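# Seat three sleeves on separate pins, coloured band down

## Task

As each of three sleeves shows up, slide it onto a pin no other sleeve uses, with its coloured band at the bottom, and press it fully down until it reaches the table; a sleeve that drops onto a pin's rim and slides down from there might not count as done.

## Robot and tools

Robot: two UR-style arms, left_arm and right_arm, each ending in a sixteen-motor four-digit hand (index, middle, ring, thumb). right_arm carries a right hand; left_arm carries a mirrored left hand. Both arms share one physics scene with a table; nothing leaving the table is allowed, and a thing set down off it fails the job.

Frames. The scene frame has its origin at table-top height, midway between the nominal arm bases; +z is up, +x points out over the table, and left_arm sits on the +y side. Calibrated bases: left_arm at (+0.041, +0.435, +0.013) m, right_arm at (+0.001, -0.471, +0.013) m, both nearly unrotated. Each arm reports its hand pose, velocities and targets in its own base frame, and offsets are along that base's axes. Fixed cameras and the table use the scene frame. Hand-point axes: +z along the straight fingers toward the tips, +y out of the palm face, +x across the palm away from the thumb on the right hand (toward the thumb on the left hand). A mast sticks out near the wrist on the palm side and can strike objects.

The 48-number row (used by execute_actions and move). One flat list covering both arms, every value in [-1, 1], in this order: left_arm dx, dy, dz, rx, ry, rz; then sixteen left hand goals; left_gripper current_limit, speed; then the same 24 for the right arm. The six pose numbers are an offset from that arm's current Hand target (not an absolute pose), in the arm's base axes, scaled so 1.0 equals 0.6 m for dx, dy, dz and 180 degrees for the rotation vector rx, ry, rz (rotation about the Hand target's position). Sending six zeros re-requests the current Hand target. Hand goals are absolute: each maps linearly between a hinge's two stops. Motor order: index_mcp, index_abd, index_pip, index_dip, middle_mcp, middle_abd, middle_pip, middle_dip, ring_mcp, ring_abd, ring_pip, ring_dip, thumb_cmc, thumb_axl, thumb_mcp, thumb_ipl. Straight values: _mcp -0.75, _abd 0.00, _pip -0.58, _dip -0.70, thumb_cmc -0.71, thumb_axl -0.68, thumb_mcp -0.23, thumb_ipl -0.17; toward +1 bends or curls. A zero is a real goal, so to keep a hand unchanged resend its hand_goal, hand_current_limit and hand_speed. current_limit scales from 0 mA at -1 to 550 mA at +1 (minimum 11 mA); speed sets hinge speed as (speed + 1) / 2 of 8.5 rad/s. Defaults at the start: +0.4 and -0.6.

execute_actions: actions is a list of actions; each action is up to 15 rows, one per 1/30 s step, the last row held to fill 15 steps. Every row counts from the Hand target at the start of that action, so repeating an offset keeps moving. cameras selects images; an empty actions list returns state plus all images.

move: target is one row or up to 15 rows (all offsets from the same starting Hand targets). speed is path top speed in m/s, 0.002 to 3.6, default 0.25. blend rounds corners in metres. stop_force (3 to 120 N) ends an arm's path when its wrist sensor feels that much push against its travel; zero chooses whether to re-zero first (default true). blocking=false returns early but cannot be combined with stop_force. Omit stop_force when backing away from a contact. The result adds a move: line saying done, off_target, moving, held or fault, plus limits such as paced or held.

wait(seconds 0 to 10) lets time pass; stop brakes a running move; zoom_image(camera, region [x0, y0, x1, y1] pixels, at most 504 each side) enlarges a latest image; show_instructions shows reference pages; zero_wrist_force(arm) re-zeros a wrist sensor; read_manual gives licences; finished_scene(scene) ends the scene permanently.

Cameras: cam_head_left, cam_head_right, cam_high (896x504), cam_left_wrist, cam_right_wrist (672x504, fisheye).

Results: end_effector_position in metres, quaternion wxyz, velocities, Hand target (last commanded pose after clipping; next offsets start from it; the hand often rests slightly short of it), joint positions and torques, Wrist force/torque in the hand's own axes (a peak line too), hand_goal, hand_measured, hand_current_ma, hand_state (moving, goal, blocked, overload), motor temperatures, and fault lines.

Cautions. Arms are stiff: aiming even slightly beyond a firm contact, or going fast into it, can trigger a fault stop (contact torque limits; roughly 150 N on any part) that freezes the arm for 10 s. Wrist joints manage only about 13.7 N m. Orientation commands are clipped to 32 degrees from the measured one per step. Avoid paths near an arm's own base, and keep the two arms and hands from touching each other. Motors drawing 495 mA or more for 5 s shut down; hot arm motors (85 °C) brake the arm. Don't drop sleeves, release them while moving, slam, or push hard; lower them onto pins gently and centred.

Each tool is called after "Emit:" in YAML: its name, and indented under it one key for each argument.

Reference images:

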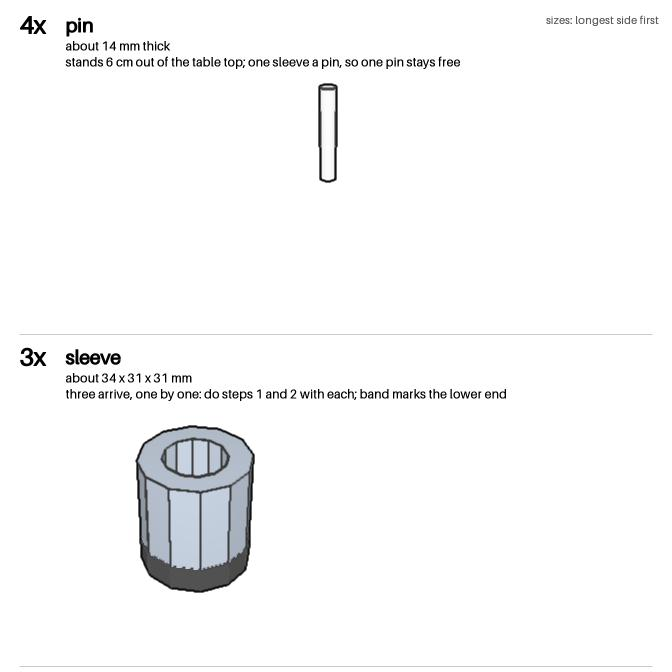

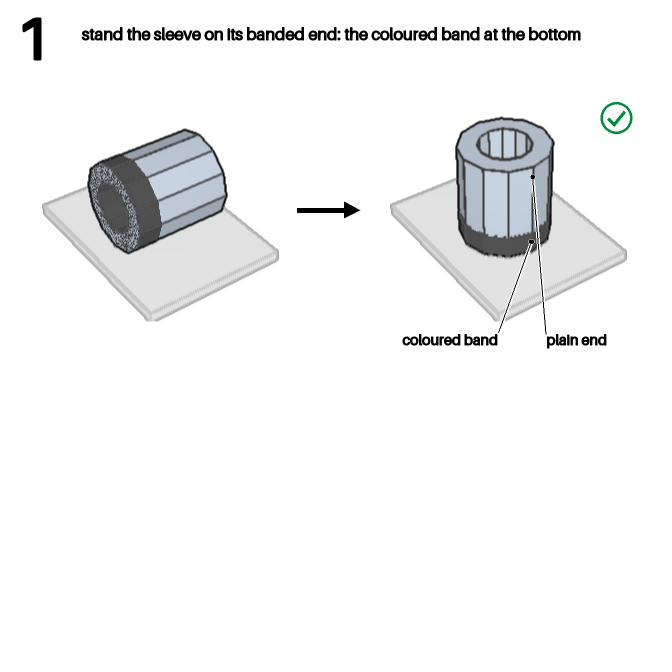

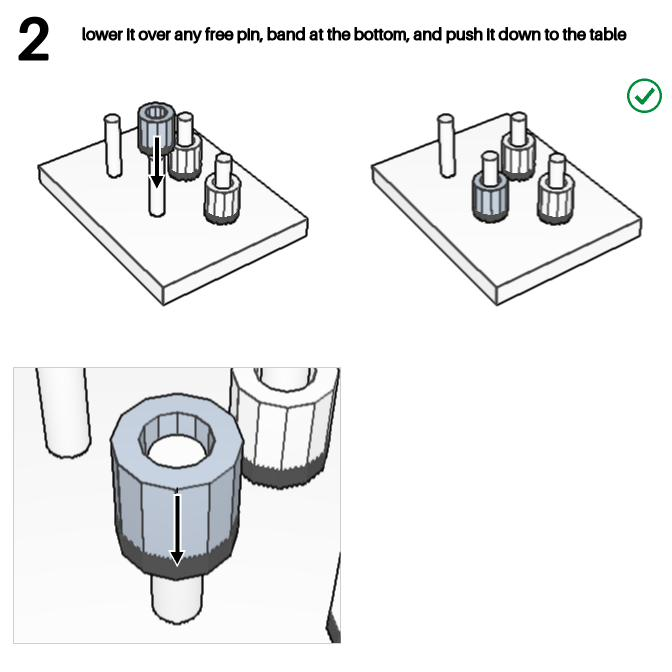

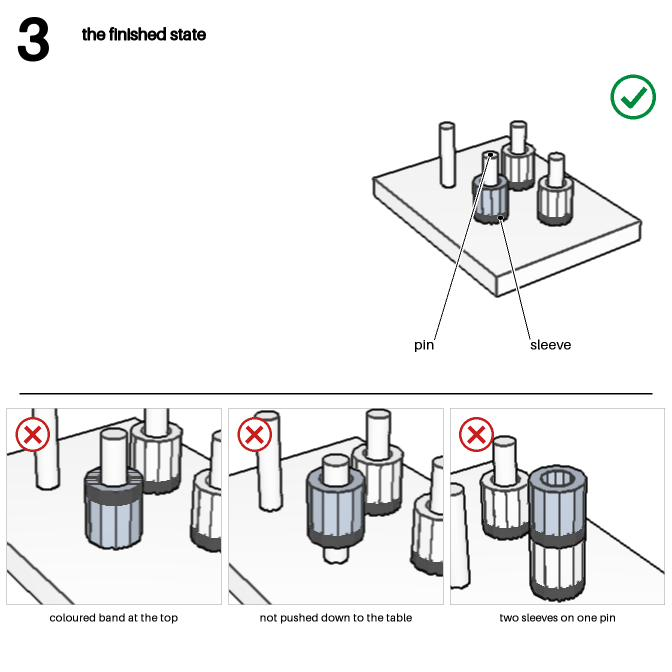

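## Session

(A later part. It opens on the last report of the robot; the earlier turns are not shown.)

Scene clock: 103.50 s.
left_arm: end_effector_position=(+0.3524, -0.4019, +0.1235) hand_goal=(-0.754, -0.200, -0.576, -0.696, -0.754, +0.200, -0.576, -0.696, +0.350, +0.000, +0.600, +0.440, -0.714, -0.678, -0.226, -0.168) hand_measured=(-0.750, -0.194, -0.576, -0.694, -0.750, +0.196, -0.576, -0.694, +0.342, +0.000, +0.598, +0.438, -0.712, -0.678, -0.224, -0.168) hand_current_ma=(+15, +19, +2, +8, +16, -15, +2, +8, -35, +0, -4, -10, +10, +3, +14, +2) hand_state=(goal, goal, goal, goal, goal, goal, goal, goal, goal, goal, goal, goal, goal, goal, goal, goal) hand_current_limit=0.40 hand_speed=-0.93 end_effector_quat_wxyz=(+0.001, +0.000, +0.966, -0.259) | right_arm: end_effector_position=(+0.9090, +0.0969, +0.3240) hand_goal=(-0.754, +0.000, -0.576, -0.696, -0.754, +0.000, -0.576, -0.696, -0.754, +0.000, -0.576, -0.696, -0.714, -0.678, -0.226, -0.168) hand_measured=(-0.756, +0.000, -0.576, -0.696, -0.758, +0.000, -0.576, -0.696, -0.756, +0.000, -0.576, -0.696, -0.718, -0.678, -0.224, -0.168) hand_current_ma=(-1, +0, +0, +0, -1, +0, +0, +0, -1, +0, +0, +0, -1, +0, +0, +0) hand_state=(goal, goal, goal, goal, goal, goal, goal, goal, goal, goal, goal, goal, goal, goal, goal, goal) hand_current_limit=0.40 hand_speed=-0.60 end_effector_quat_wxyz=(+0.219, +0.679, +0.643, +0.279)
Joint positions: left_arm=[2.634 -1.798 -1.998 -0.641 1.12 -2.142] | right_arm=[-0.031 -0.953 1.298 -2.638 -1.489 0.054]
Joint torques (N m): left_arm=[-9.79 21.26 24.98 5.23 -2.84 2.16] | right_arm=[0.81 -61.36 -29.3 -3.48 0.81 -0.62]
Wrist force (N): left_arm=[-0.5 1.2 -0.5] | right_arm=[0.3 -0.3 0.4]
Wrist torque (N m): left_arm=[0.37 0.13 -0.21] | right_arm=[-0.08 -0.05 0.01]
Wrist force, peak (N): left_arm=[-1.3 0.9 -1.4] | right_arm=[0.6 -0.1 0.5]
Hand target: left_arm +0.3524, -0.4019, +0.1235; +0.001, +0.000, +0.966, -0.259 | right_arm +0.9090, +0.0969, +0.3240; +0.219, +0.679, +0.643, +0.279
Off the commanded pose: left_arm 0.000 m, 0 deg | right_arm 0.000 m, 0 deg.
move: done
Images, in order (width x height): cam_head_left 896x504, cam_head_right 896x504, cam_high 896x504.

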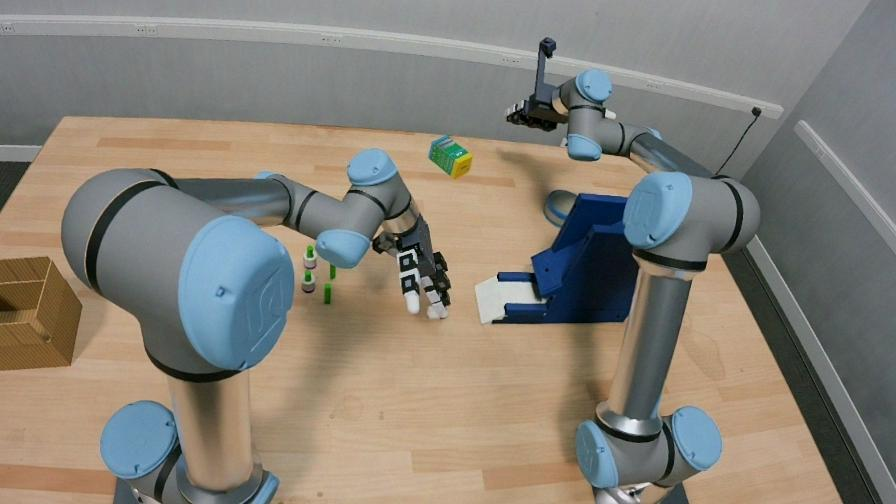

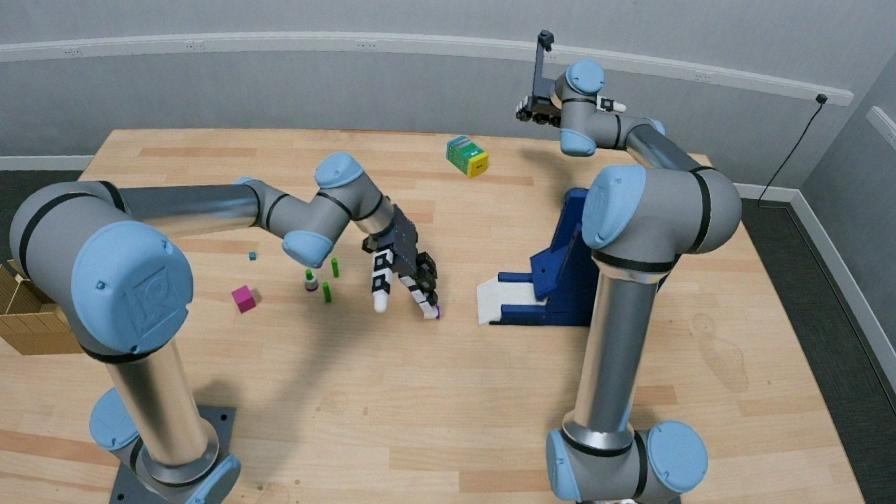

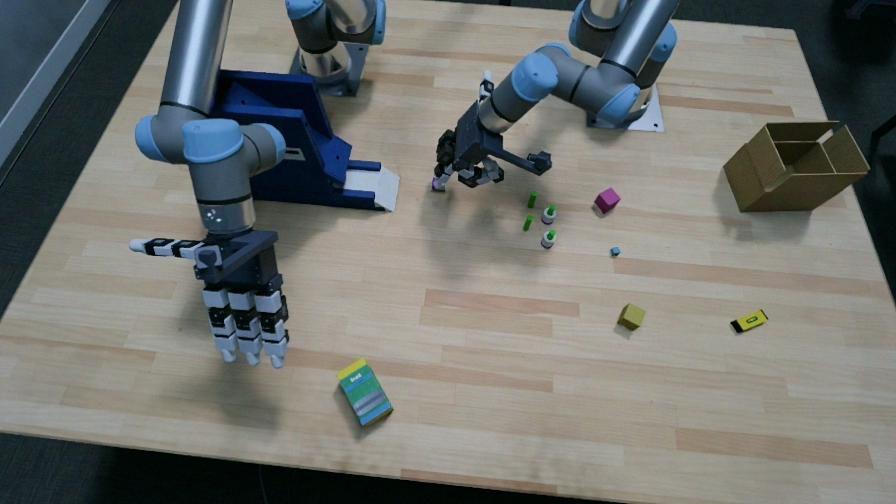

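Emit:
move:
  target:
    - [0,0.0008,-0.075,0,0,0,-0.754,-0.17,-0.576,-0.696,-0.754,0.17,-0.576,-0.696,0.35,0,0.6,0.44,-0.714,-0.678,-0.226,-0.168,0.4,-0.93,0,0,0,0,0,0,-0.754,0,-0.576,-0.696,-0.754,0,-0.576,-0.696,-0.754,0,-0.576,-0.696,-0.714,-0.678,-0.226,-0.168,0.4,-0.6]
    - [0,0.0008,-0.1,0,0,0,-0.754,-0.17,-0.576,-0.696,-0.754,0.17,-0.576,-0.696,0.35,0,0.6,0.44,-0.714,-0.678,-0.226,-0.168,0.4,-0.93,0,0,0,0,0,0,-0.754,0,-0.576,-0.696,-0.754,0,-0.576,-0.696,-0.754,0,-0.576,-0.696,-0.714,-0.678,-0.226,-0.168,0.4,-0.6]
  speed: [0.12,0.04]
  stop_force: 4
  cameras: ["cam_head_left","cam_head_right","cam_high"]

Emit:
zoom_image:
  camera: "cam_high"
  region: [420, 165, 460, 205]

Emit:
zoom_image:
  camera: "cam_head_right"
  region: [400, 290, 450, 340]

Emit:
zoom_image:
  camera: "cam_head_left"
  region: [415, 295, 460, 340]

Scene clock: 107.60 s.
left_arm: end_effector_position=(+0.3524, -0.4014, +0.0635) hand_goal=(-0.754, -0.170, -0.576, -0.696, -0.754, +0.170, -0.576, -0.696, +0.350, +0.000, +0.600, +0.440, -0.714, -0.678, -0.226, -0.168) hand_measured=(-0.750, -0.172, -0.576, -0.694, -0.750, +0.172, -0.576, -0.694, +0.342, +0.000, +0.598, +0.438, -0.712, -0.678, -0.224, -0.168) hand_current_ma=(+16, -10, +2, +8, +18, +9, +2, +8, -35, +0, -4, -10, +10, +3, +14, +2) hand_state=(goal, goal, goal, goal, goal, goal, goal, goal, goal, goal, goal, goal, goal, goal, goal, goal) hand_current_limit=0.40 hand_speed=-0.93 end_effector_quat_wxyz=(+0.001, +0.000, +0.966, -0.259) | right_arm: end_effector_position=(+0.9090, +0.0969, +0.3240) hand_goal=(-0.754, +0.000, -0.576, -0.696, -0.754, +0.000, -0.576, -0.696, -0.754, +0.000, -0.576, -0.696, -0.714, -0.678, -0.226, -0.168) hand_measured=(-0.756, +0.000, -0.576, -0.696, -0.758, +0.000, -0.576, -0.696, -0.756, +0.000, -0.576, -0.696, -0.718, -0.678, -0.224, -0.168) hand_current_ma=(-1, +0, +0, +0, -1, +0, +0, +0, -1, +0, +0, +0, -1, +0, +0, +0) hand_state=(goal, goal, goal, goal, goal, goal, goal, goal, goal, goal, goal, goal, goal, goal, goal, goal) hand_current_limit=0.40 hand_speed=-0.60 end_effector_quat_wxyz=(+0.219, +0.679, +0.643, +0.279)
Joint positions: left_arm=[2.635 -1.903 -2.058 -0.477 1.119 -2.141] | right_arm=[-0.031 -0.953 1.298 -2.638 -1.489 0.054]
Joint torques (N m): left_arm=[-2.47 22.23 8.9 5.02 0.45 -2.73] | right_arm=[0.44 -61.66 -28.61 -3.61 0.84 -0.75]
Wrist force (N): left_arm=[-0.2 1.5 -0.1] | right_arm=[0.4 0.2 0.3]
Wrist torque (N m): left_arm=[0.38 0.07 -0.15] | right_arm=[-0.01 -0.06 0.03]
Wrist force, peak (N): left_arm=[-0.5 1.6 -0.6] | right_arm=[0.5 -0.5 0.2]
Hand target: left_arm +0.3524, -0.4014, +0.0635; +0.001, +0.000, +0.966, -0.259 | right_arm +0.9090, +0.0969, +0.3240; +0.219, +0.679, +0.643, +0.279
Off the commanded pose: left_arm 0.000 m, 0 deg | right_arm 0.000 m, 0 deg.
move: done
Images, in order (width x height): cam_head_left 896x504, cam_head_right 896x504, cam_high 896x504.

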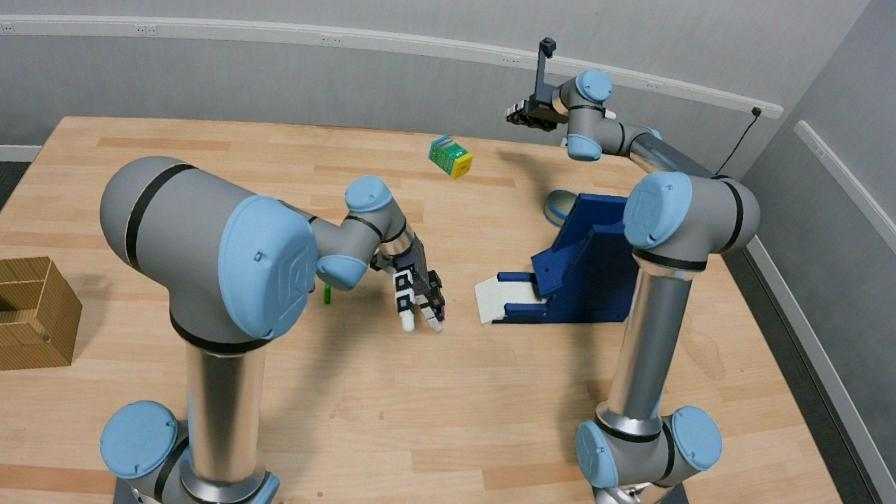

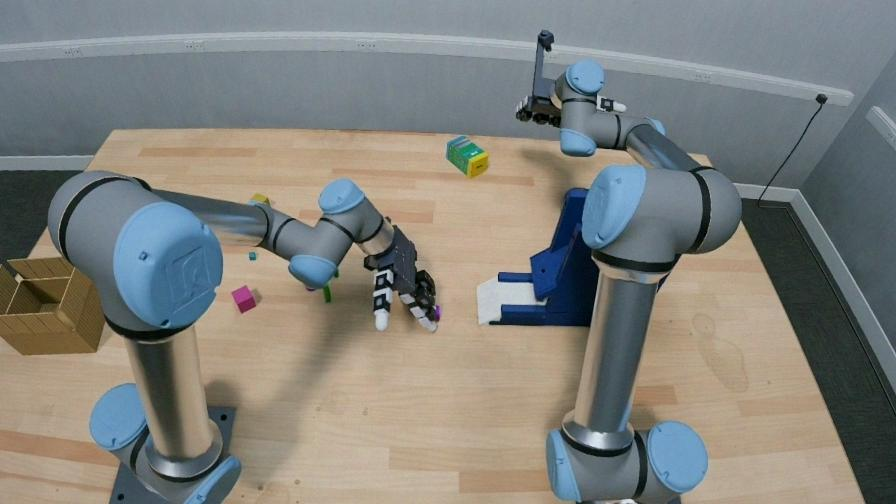

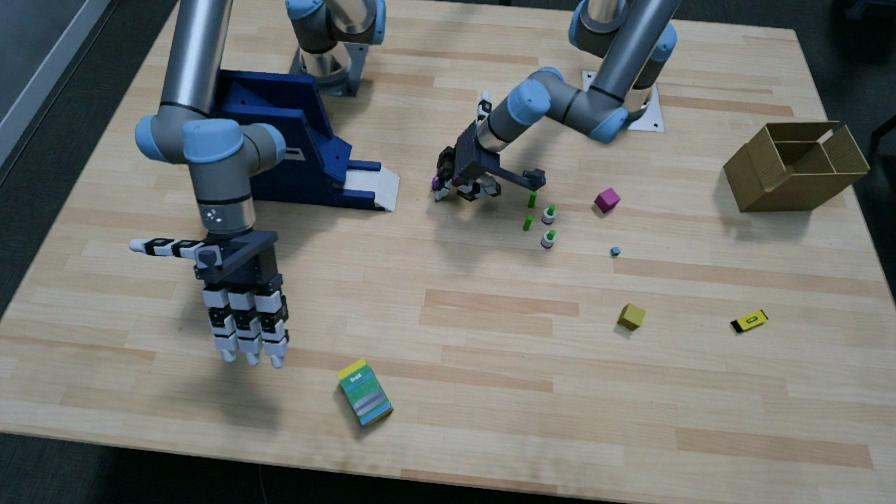

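Scaled by 12.600 from the camera's 896x504 image, which has a finer 1280x720 frame.

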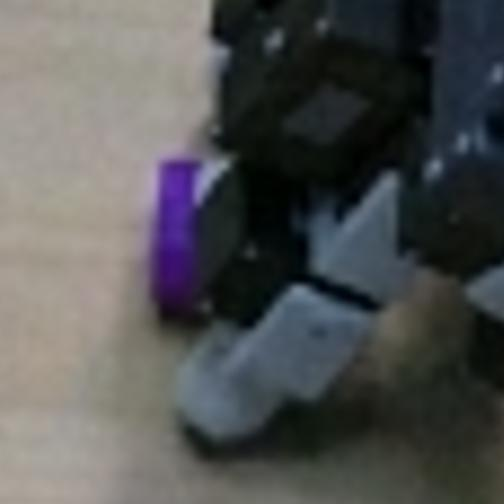

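Scaled by 10.080 from the camera's 896x504 image, which has a finer 1280x720 frame.

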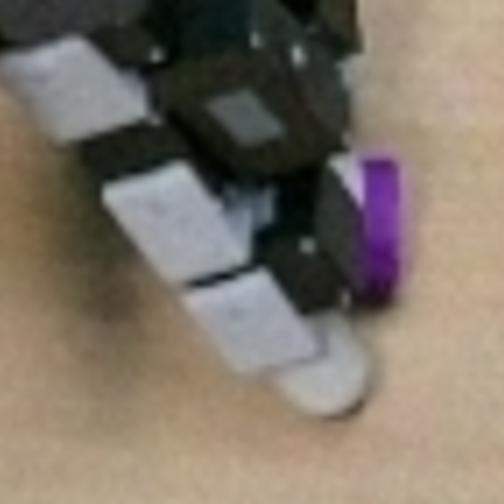

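Scaled by 11.200 from the camera's 896x504 image, which has a finer 1280x720 frame.

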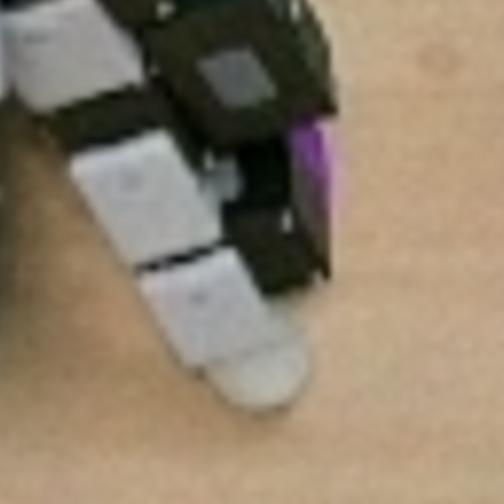

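Emit:
move:
  target: [0,0,0,0,0,0,-0.754,0.15,-0.576,-0.696,-0.754,-0.15,-0.576,-0.696,0.35,0,0.6,0.44,-0.714,-0.678,-0.226,-0.168,0.4,-0.93,0,0,0,0,0,0,-0.754,0,-0.576,-0.696,-0.754,0,-0.576,-0.696,-0.754,0,-0.576,-0.696,-0.714,-0.678,-0.226,-0.168,0.4,-0.6]

Emit:
zoom_image:
  camera: "cam_head_right"
  region: [400, 290, 450, 340]

Scene clock: 108.77 s.
left_arm: end_effector_position=(+0.3524, -0.4014, +0.0635) hand_goal=(-0.754, +0.150, -0.576, -0.696, -0.754, -0.150, -0.576, -0.696, +0.350, +0.000, +0.600, +0.440, -0.714, -0.678, -0.226, -0.168) hand_measured=(-0.750, -0.026, -0.576, -0.694, -0.750, +0.024, -0.576, -0.694, +0.342, +0.000, +0.598, +0.438, -0.712, -0.678, -0.224, -0.168) hand_current_ma=(+17, -272, +2, +8, +18, +259, +2, +8, -35, +0, -4, -10, +10, +3, +14, +2) hand_state=(goal, moving, goal, goal, goal, moving, goal, goal, goal, goal, goal, goal, goal, goal, goal, goal) hand_current_limit=0.40 hand_speed=-0.93 end_effector_quat_wxyz=(+0.001, +0.000, +0.966, -0.259) | right_arm: end_effector_position=(+0.9090, +0.0969, +0.3240) hand_goal=(-0.754, +0.000, -0.576, -0.696, -0.754, +0.000, -0.576, -0.696, -0.754, +0.000, -0.576, -0.696, -0.714, -0.678, -0.226, -0.168) hand_measured=(-0.756, +0.000, -0.576, -0.696, -0.758, +0.000, -0.576, -0.696, -0.756, +0.000, -0.576, -0.696, -0.718, -0.678, -0.224, -0.168) hand_current_ma=(-1, +0, +0, +0, -1, +0, +0, +0, -1, +0, +0, +0, -1, +0, +0, +0) hand_state=(goal, goal, goal, goal, goal, goal, goal, goal, goal, goal, goal, goal, goal, goal, goal, goal) hand_current_limit=0.40 hand_speed=-0.60 end_effector_quat_wxyz=(+0.219, +0.679, +0.643, +0.279)
Joint positions: left_arm=[2.635 -1.903 -2.058 -0.477 1.119 -2.141] | right_arm=[-0.031 -0.953 1.298 -2.638 -1.489 0.054]
Joint torques (N m): left_arm=[-6.74 22.09 8.47 5.02 0.77 -2.81] | right_arm=[0.19 -61.48 -28.46 -3.61 0.85 -0.59]
Wrist force (N): left_arm=[-0.2 0.9 -0.5] | right_arm=[0.4 0.0 0.4]
Wrist torque (N m): left_arm=[0.33 0.06 -0.13] | right_arm=[-0.03 -0.05 0.03]
Wrist force, peak (N): left_arm=[-0.4 1.5 -0.3] | right_arm=[0.2 -0.1 0.7]
Hand target: left_arm +0.3524, -0.4014, +0.0635; +0.001, +0.000, +0.966, -0.259 | right_arm +0.9090, +0.0969, +0.3240; +0.219, +0.679, +0.643, +0.279
Off the commanded pose: left_arm 0.000 m, 0 deg | right_arm 0.000 m, 0 deg.
move: done

Scaled by 10.080 from the camera's 896x504 image, which has a finer 1280x720 frame.
This view is cut from an older image: the scene may have changed since it was taken.

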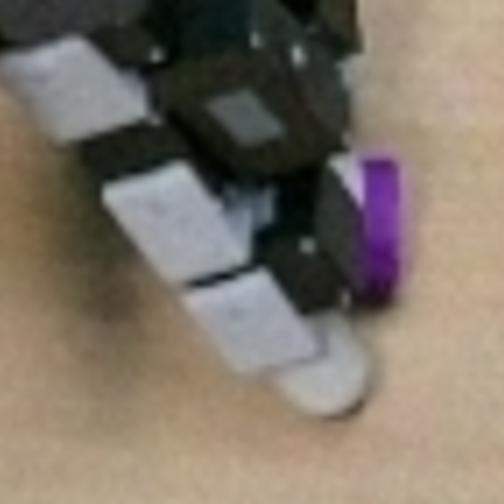

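Emit:
move:
  target:
    - [0,0,0.1,0,0,0,-0.754,0.15,-0.576,-0.696,-0.754,-0.15,-0.576,-0.696,0.35,0,0.6,0.44,-0.714,-0.678,-0.226,-0.168,0.4,-0.93,0,0,0,0,0,0,-0.754,0,-0.576,-0.696,-0.754,0,-0.576,-0.696,-0.754,0,-0.576,-0.696,-0.714,-0.678,-0.226,-0.168,0.4,-0.6]
    - [0.1967,0.1357,0.3108,0,0.3536,0.3536,-0.754,0.15,-0.576,-0.696,-0.754,-0.15,-0.576,-0.696,0.35,0,0.6,0.44,-0.714,-0.678,-0.226,-0.168,0.4,-0.93,0,0,0,0,0,0,-0.754,0,-0.576,-0.696,-0.754,0,-0.576,-0.696,-0.754,0,-0.576,-0.696,-0.714,-0.678,-0.226,-0.168,0.4,-0.6]
    - [0.3943,0.3283,0.3475,0,0.7067,0.7067,-0.754,0.15,-0.576,-0.696,-0.754,-0.15,-0.576,-0.696,0.35,0,0.6,0.44,-0.714,-0.678,-0.226,-0.168,0.4,-0.93,0,0,0,0,0,0,-0.754,0,-0.576,-0.696,-0.754,0,-0.576,-0.696,-0.754,0,-0.576,-0.696,-0.714,-0.678,-0.226,-0.168,0.4,-0.6]
    - [0.3943,0.3283,0.1275,0,0.7067,0.7067,-0.754,0.15,-0.576,-0.696,-0.754,-0.15,-0.576,-0.696,0.35,0,0.6,0.44,-0.714,-0.678,-0.226,-0.168,0.4,-0.93,0,0,0,0,0,0,-0.754,0,-0.576,-0.696,-0.754,0,-0.576,-0.696,-0.754,0,-0.576,-0.696,-0.714,-0.678,-0.226,-0.168,0.4,-0.6]
  speed: [0.15,0.4,0.4,0.12]
  blend: [0.03,0.03,0.01,0]
  cameras: ["cam_head_left","cam_head_right","cam_high"]

Emit:
zoom_image:
  camera: "cam_head_left"
  region: [290, 200, 350, 260]

Emit:
zoom_image:
  camera: "cam_high"
  region: [520, 240, 580, 300]

Scene clock: 116.90 s.
left_arm: end_effector_position=(+0.5890, -0.2044, +0.1400) hand_goal=(-0.754, +0.150, -0.576, -0.696, -0.754, -0.150, -0.576, -0.696, +0.350, +0.000, +0.600, +0.440, -0.714, -0.678, -0.226, -0.168) hand_measured=(-0.760, -0.026, -0.576, -0.694, -0.762, +0.020, -0.576, -0.694, +0.342, +0.000, +0.598, +0.438, -0.720, -0.678, -0.224, -0.168) hand_current_ma=(-30, -385, +0, +8, -41, +385, -4, +7, -35, +0, -4, -10, -29, +3, +14, +2) hand_state=(goal, blocked, goal, goal, goal, blocked, goal, goal, goal, goal, goal, goal, goal, goal, goal, goal) hand_current_limit=0.40 hand_speed=-0.93 end_effector_quat_wxyz=(+0.500, +0.866, -0.001, -0.001) | right_arm: end_effector_position=(+0.9090, +0.0969, +0.3240) hand_goal=(-0.754, +0.000, -0.576, -0.696, -0.754, +0.000, -0.576, -0.696, -0.754, +0.000, -0.576, -0.696, -0.714, -0.678, -0.226, -0.168) hand_measured=(-0.756, +0.000, -0.576, -0.696, -0.758, +0.000, -0.576, -0.696, -0.756, +0.000, -0.576, -0.696, -0.718, -0.678, -0.224, -0.168) hand_current_ma=(-1, +0, +0, +0, -1, +0, +0, +0, -1, +0, +0, +0, -1, +0, +0, +0) hand_state=(goal, goal, goal, goal, goal, goal, goal, goal, goal, goal, goal, goal, goal, goal, goal, goal) hand_current_limit=0.40 hand_speed=-0.60 end_effector_quat_wxyz=(+0.219, +0.679, +0.643, +0.279)
Joint positions: left_arm=[3.444 -2.099 -1.923 -1.169 0.598 -4.151] | right_arm=[-0.031 -0.953 1.298 -2.638 -1.489 0.054]
Joint torques (N m): left_arm=[-8.82 27.8 6.81 3.99 -3.56 -2.59] | right_arm=[0.34 -62.48 -28.57 -3.73 1 -0.69]
Wrist force (N): left_arm=[-0.1 0.0 -0.2] | right_arm=[0.4 -0.2 0.5]
Wrist torque (N m): left_arm=[0.05 -0.01 -0.01] | right_arm=[-0.07 -0.06 0.03]
Wrist force, peak (N): left_arm=[-0.3 2.0 0.7] | right_arm=[0.7 -0.4 0.2]
Hand target: left_arm +0.5890, -0.2044, +0.1400; +0.500, +0.866, -0.001, -0.001 | right_arm +0.9090, +0.0969, +0.3240; +0.219, +0.679, +0.643, +0.279
Off the commanded pose: left_arm 0.000 m, 0 deg | right_arm 0.000 m, 0 deg.
move: done
Images, in order (width x height): cam_head_left 896x504, cam_head_right 896x504, cam_high 896x504.

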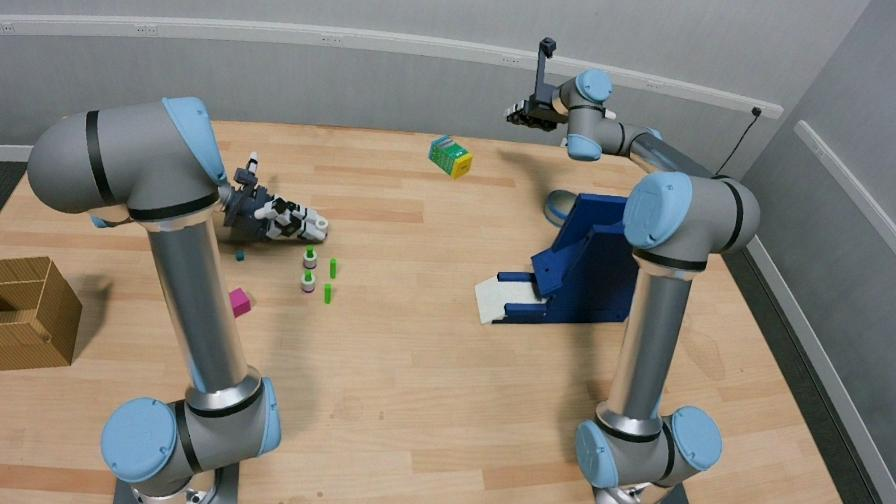

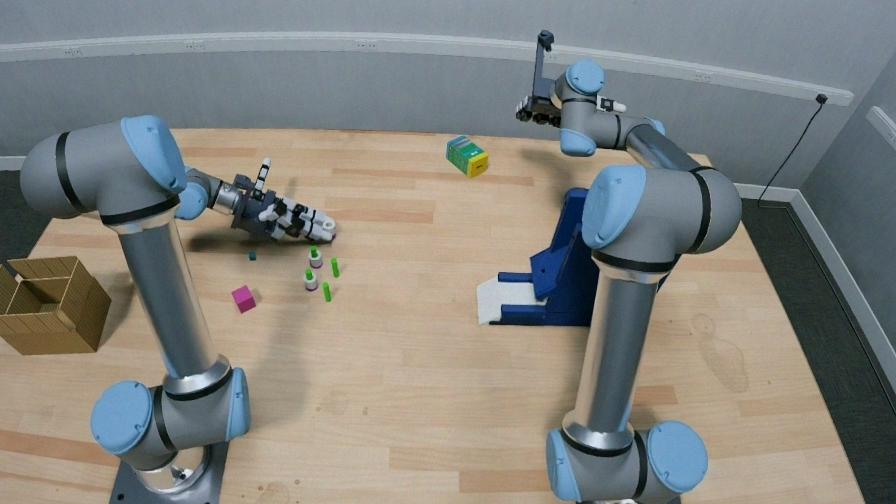

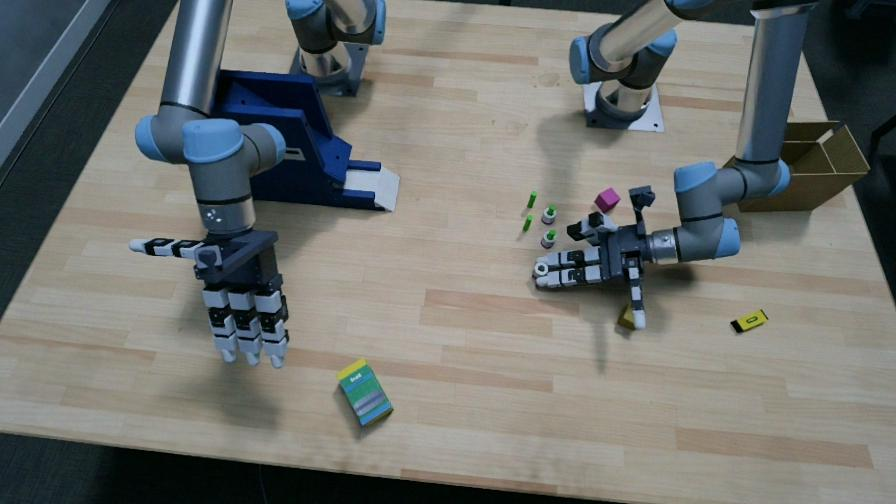

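Scaled by 8.400 from the camera's 896x504 image, which has a finer 1280x720 frame.

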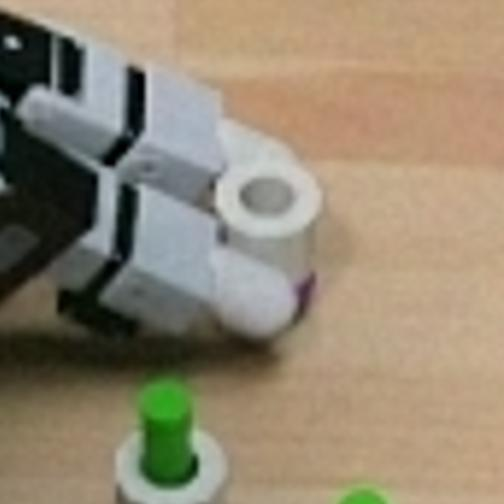

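Scaled by 8.400 from the camera's 896x504 image, which has a finer 1280x720 frame.

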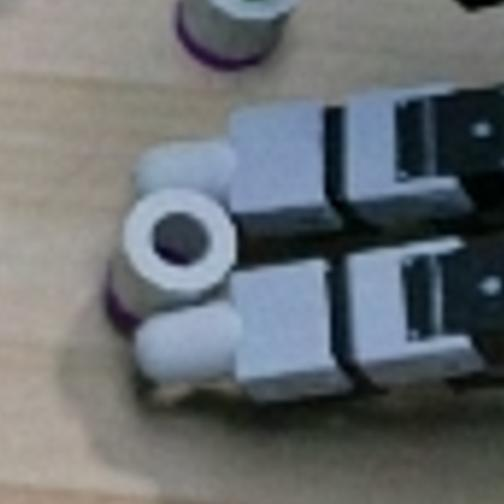

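Emit:
move:
  target: [0,0,-0.025,0,0,0,-0.754,0.15,-0.576,-0.696,-0.754,-0.15,-0.576,-0.696,0.35,0,0.6,0.44,-0.714,-0.678,-0.226,-0.168,0.4,-0.93,0,0,0,0,0,0,-0.754,0,-0.576,-0.696,-0.754,0,-0.576,-0.696,-0.754,0,-0.576,-0.696,-0.714,-0.678,-0.226,-0.168,0.4,-0.6]
  speed: 0.018
  stop_force: 3
  cameras: ["cam_head_left","cam_high"]

Emit:
zoom_image:
  camera: "cam_head_left"
  region: [290, 200, 350, 260]

Emit:
zoom_image:
  camera: "cam_high"
  region: [520, 240, 580, 300]

Scene clock: 118.97 s.
left_arm: end_effector_position=(+0.5890, -0.2044, +0.1250) hand_goal=(-0.754, +0.150, -0.576, -0.696, -0.754, -0.150, -0.576, -0.696, +0.350, +0.000, +0.600, +0.440, -0.714, -0.678, -0.226, -0.168) hand_measured=(-0.748, -0.026, -0.570, -0.694, -0.748, +0.020, -0.572, -0.694, +0.342, +0.000, +0.598, +0.438, -0.720, -0.678, -0.224, -0.168) hand_current_ma=(+32, -385, +25, +11, +25, +385, +20, +8, -35, +0, -4, -10, -29, +3, +14, +2) hand_state=(goal, blocked, goal, goal, goal, blocked, goal, goal, goal, goal, goal, goal, goal, goal, goal, goal) hand_current_limit=0.40 hand_speed=-0.93 end_effector_quat_wxyz=(+0.500, +0.866, -0.001, -0.001) | right_arm: end_effector_position=(+0.9090, +0.0969, +0.3240) hand_goal=(-0.754, +0.000, -0.576, -0.696, -0.754, +0.000, -0.576, -0.696, -0.754, +0.000, -0.576, -0.696, -0.714, -0.678, -0.226, -0.168) hand_measured=(-0.756, +0.000, -0.576, -0.696, -0.758, +0.000, -0.576, -0.696, -0.756, +0.000, -0.576, -0.696, -0.718, -0.678, -0.224, -0.168) hand_current_ma=(-1, +0, +0, +0, -1, +0, +0, +0, -1, +0, +0, +0, -1, +0, +0, +0) hand_state=(goal, goal, goal, goal, goal, goal, goal, goal, goal, goal, goal, goal, goal, goal, goal, goal) hand_current_limit=0.40 hand_speed=-0.60 end_effector_quat_wxyz=(+0.219, +0.679, +0.643, +0.279)
Joint positions: left_arm=[3.444 -2.128 -1.929 -1.134 0.598 -4.151] | right_arm=[-0.031 -0.953 1.298 -2.638 -1.489 0.054]
Joint torques (N m): left_arm=[-7.54 28.16 5.43 3.88 -2.04 1.14] | right_arm=[0.47 -62.82 -29.37 -3.6 0.86 -0.65]
Wrist force (N): left_arm=[-0.1 1.8 -0.7] | right_arm=[0.3 -0.2 0.1]
Wrist torque (N m): left_arm=[-0.08 -0.01 -0.01] | right_arm=[-0.04 -0.03 0.02]
Wrist force, peak (N): left_arm=[0.1 2.2 -1.3] | right_arm=[0.8 0.2 0.2]
Hand target: left_arm +0.5890, -0.2044, +0.1250; +0.500, +0.866, -0.001, -0.001 | right_arm +0.9090, +0.0969, +0.3240; +0.219, +0.679, +0.643, +0.279
Off the commanded pose: left_arm 0.000 m, 0 deg | right_arm 0.000 m, 0 deg.
move: done
Images, in order (width x height): cam_head_left 896x504, cam_high 896x504.

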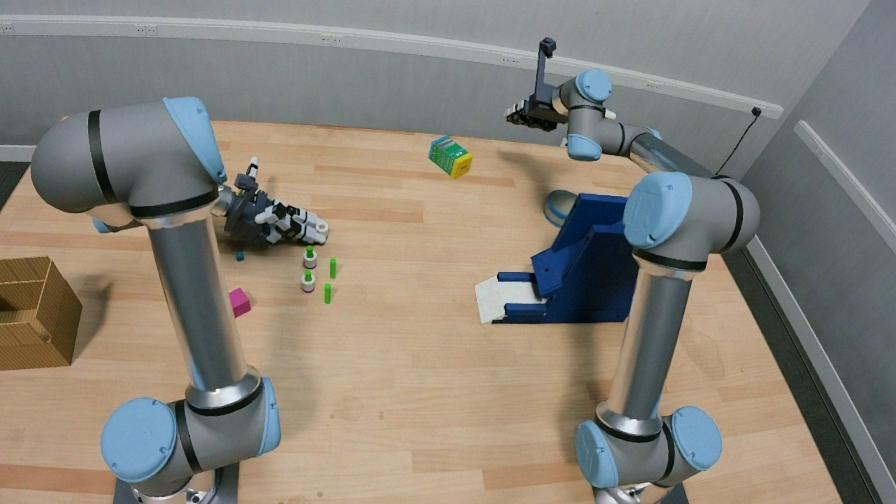

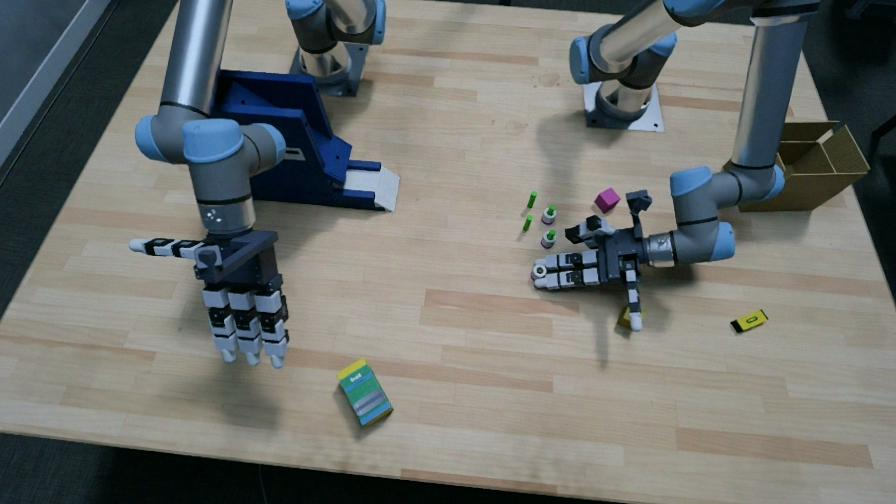

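Scaled by 8.400 from the camera's 896x504 image, which has a finer 1280x720 frame.

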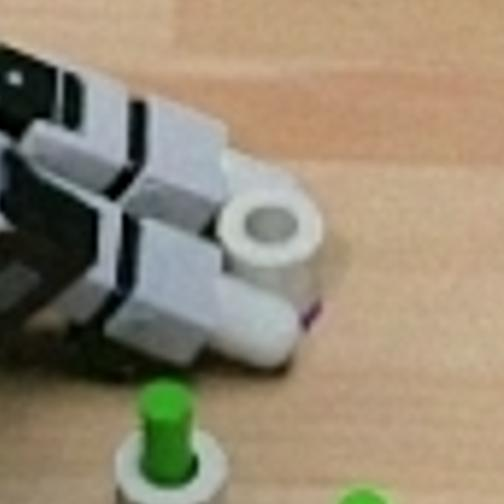

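Scaled by 8.400 from the camera's 896x504 image, which has a finer 1280x720 frame.

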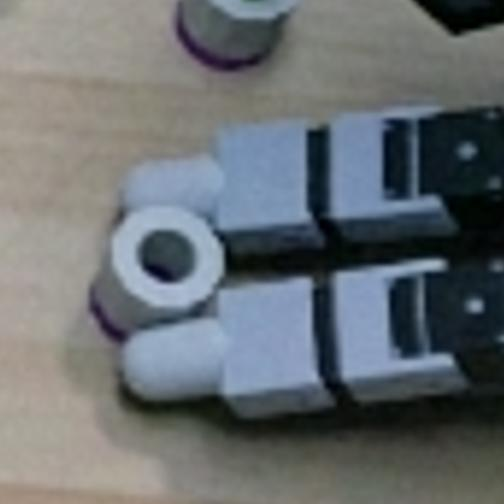

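Emit:
move:
  target:
    - [0,0,0.0028,0,0,0,-0.754,0.15,-0.576,-0.696,-0.754,-0.15,-0.576,-0.696,0.35,0,0.6,0.44,-0.714,-0.678,-0.226,-0.168,0.4,-0.93,0,0,0,0,0,0,-0.754,0,-0.576,-0.696,-0.754,0,-0.576,-0.696,-0.754,0,-0.576,-0.696,-0.714,-0.678,-0.226,-0.168,0.4,-0.6]
    - [0,0,0.0028,0,0,0,-0.754,-0.17,-0.576,-0.696,-0.754,0.17,-0.576,-0.696,0.35,0,0.6,0.44,-0.714,-0.678,-0.226,-0.168,0.4,-0.93,0,0,0,0,0,0,-0.754,0,-0.576,-0.696,-0.754,0,-0.576,-0.696,-0.754,0,-0.576,-0.696,-0.714,-0.678,-0.226,-0.168,0.4,-0.6]
    - [0,0,0.12,0,0,0,-0.754,-0.17,-0.576,-0.696,-0.754,0.17,-0.576,-0.696,0.35,0,0.6,0.44,-0.714,-0.678,-0.226,-0.168,0.4,-0.93,0,0,0,0,0,0,-0.754,0,-0.576,-0.696,-0.754,0,-0.576,-0.696,-0.754,0,-0.576,-0.696,-0.714,-0.678,-0.226,-0.168,0.4,-0.6]
    - [-0.1262,-0.098,0.1208,0.2573,-0.2633,-0.456,-0.754,-0.17,-0.576,-0.696,-0.754,0.17,-0.576,-0.696,0.35,0,0.6,0.44,-0.714,-0.678,-0.226,-0.168,0.4,-0.93,0,0,0,0,0,0,-0.754,0,-0.576,-0.696,-0.754,0,-0.576,-0.696,-0.754,0,-0.576,-0.696,-0.714,-0.678,-0.226,-0.168,0.4,-0.6]
  speed: [0.02,0.02,0.2,0.4]
  blend: [0,0,0.01,0]
  cameras: ["cam_head_left","cam_head_right","cam_high"]

Emit:
zoom_image:
  camera: "cam_head_left"
  region: [298, 205, 346, 253]

Emit:
zoom_image:
  camera: "cam_head_right"
  region: [298, 205, 346, 253]

Emit:
zoom_image:
  camera: "cam_high"
  region: [515, 240, 575, 300]

Scene clock: 124.67 s.
left_arm: end_effector_position=(+0.5133, -0.2632, +0.1975) hand_goal=(-0.754, -0.170, -0.576, -0.696, -0.754, +0.170, -0.576, -0.696, +0.350, +0.000, +0.600, +0.440, -0.714, -0.678, -0.226, -0.168) hand_measured=(-0.756, -0.166, -0.576, -0.694, -0.756, +0.168, -0.576, -0.694, +0.342, +0.000, +0.598, +0.438, -0.716, -0.678, -0.224, -0.168) hand_current_ma=(-5, +15, +2, +10, -6, -10, +2, +8, -35, +0, -4, -10, -11, +3, +14, +2) hand_state=(goal, goal, goal, goal, goal, goal, goal, goal, goal, goal, goal, goal, goal, goal, goal, goal) hand_current_limit=0.40 hand_speed=-0.93 end_effector_quat_wxyz=(-0.001, +0.698, -0.716, -0.001) | right_arm: end_effector_position=(+0.9090, +0.0969, +0.3240) hand_goal=(-0.754, +0.000, -0.576, -0.696, -0.754, +0.000, -0.576, -0.696, -0.754, +0.000, -0.576, -0.696, -0.714, -0.678, -0.226, -0.168) hand_measured=(-0.756, +0.000, -0.576, -0.696, -0.758, +0.000, -0.576, -0.696, -0.756, +0.000, -0.576, -0.696, -0.718, -0.678, -0.224, -0.168) hand_current_ma=(-1, +0, +0, +0, -1, +0, +0, +0, -1, +0, +0, +0, -1, +0, +0, +0) hand_state=(goal, goal, goal, goal, goal, goal, goal, goal, goal, goal, goal, goal, goal, goal, goal, goal) hand_current_limit=0.40 hand_speed=-0.60 end_effector_quat_wxyz=(+0.219, +0.679, +0.643, +0.279)
Joint positions: left_arm=[2.964 -1.962 -1.513 -1.238 1.573 -3.295] | right_arm=[-0.031 -0.953 1.298 -2.638 -1.489 0.054]
Joint torques (N m): left_arm=[-7.8 42.21 13.93 4.62 1.69 2.31] | right_arm=[0.72 -63.21 -29.45 -3.69 0.86 -0.76]
Wrist force (N): left_arm=[-0.4 0.8 -0.5] | right_arm=[0.3 0.0 0.3]
Wrist torque (N m): left_arm=[0.25 0.09 -0.17] | right_arm=[-0.03 -0.05 0.03]
Wrist force, peak (N): left_arm=[0.1 2.1 -1.0] | right_arm=[0.6 -0.1 0.5]
Hand target: left_arm +0.5133, -0.2632, +0.1975; -0.001, +0.698, -0.716, -0.001 | right_arm +0.9090, +0.0969, +0.3240; +0.219, +0.679, +0.643, +0.279
Off the commanded pose: left_arm 0.000 m, 0 deg | right_arm 0.000 m, 0 deg.
move: done
Images, in order (width x height): cam_head_left 896x504, cam_head_right 896x504, cam_high 896x504.

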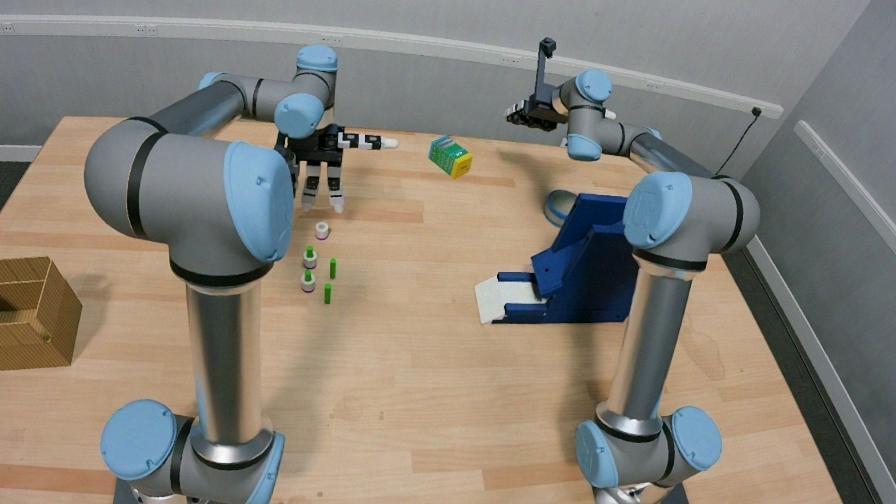

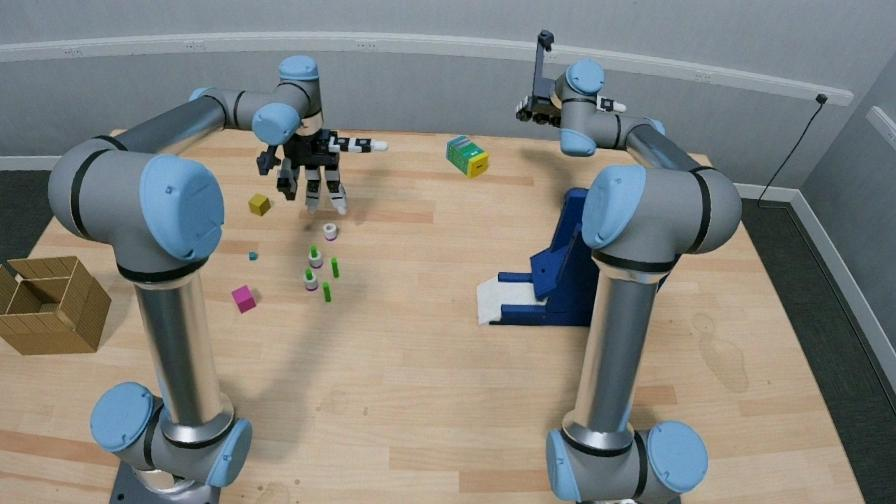

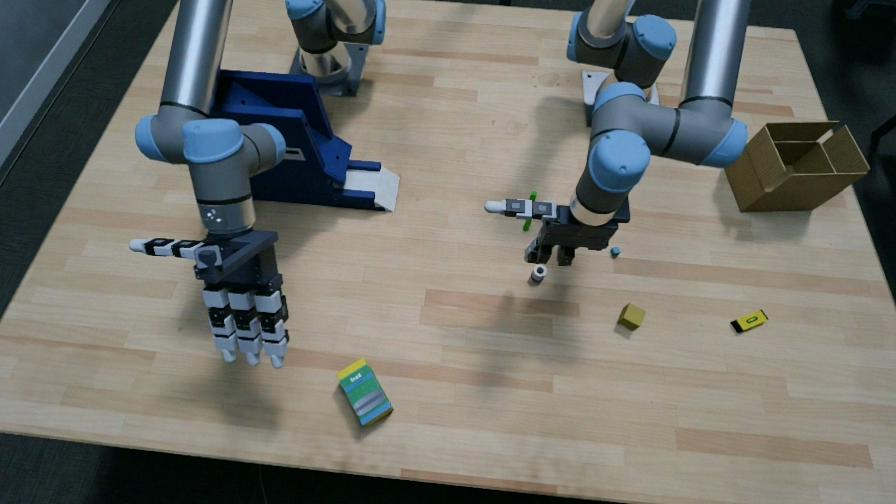

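Scaled by 10.500 from the camera's 896x504 image, which has a finer 1280x720 frame.

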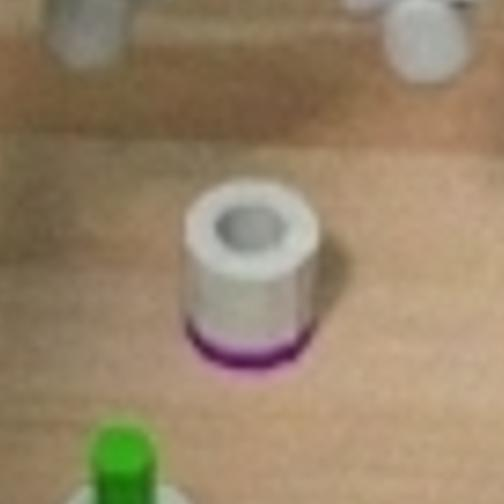

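Scaled by 10.500 from the camera's 896x504 image, which has a finer 1280x720 frame.

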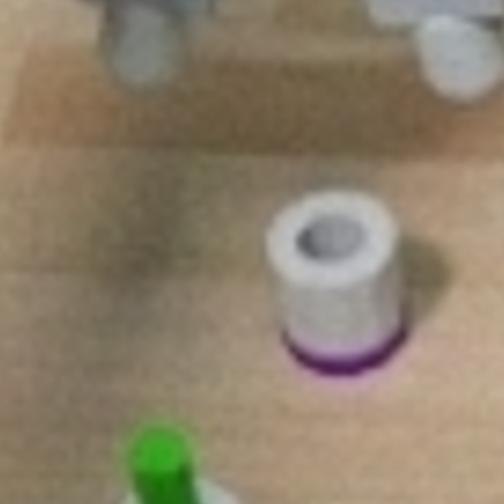

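Scaled by 8.400 from the camera's 896x504 image, which has a finer 1280x720 frame.

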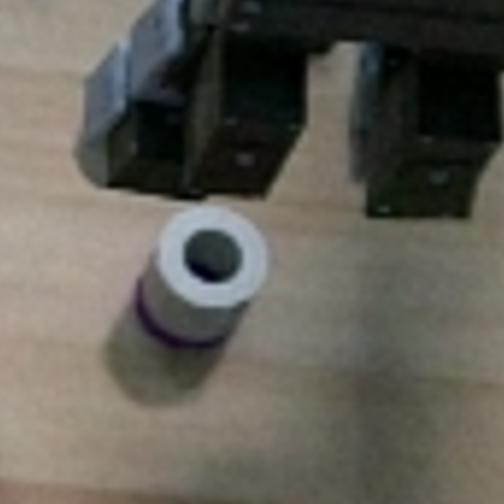

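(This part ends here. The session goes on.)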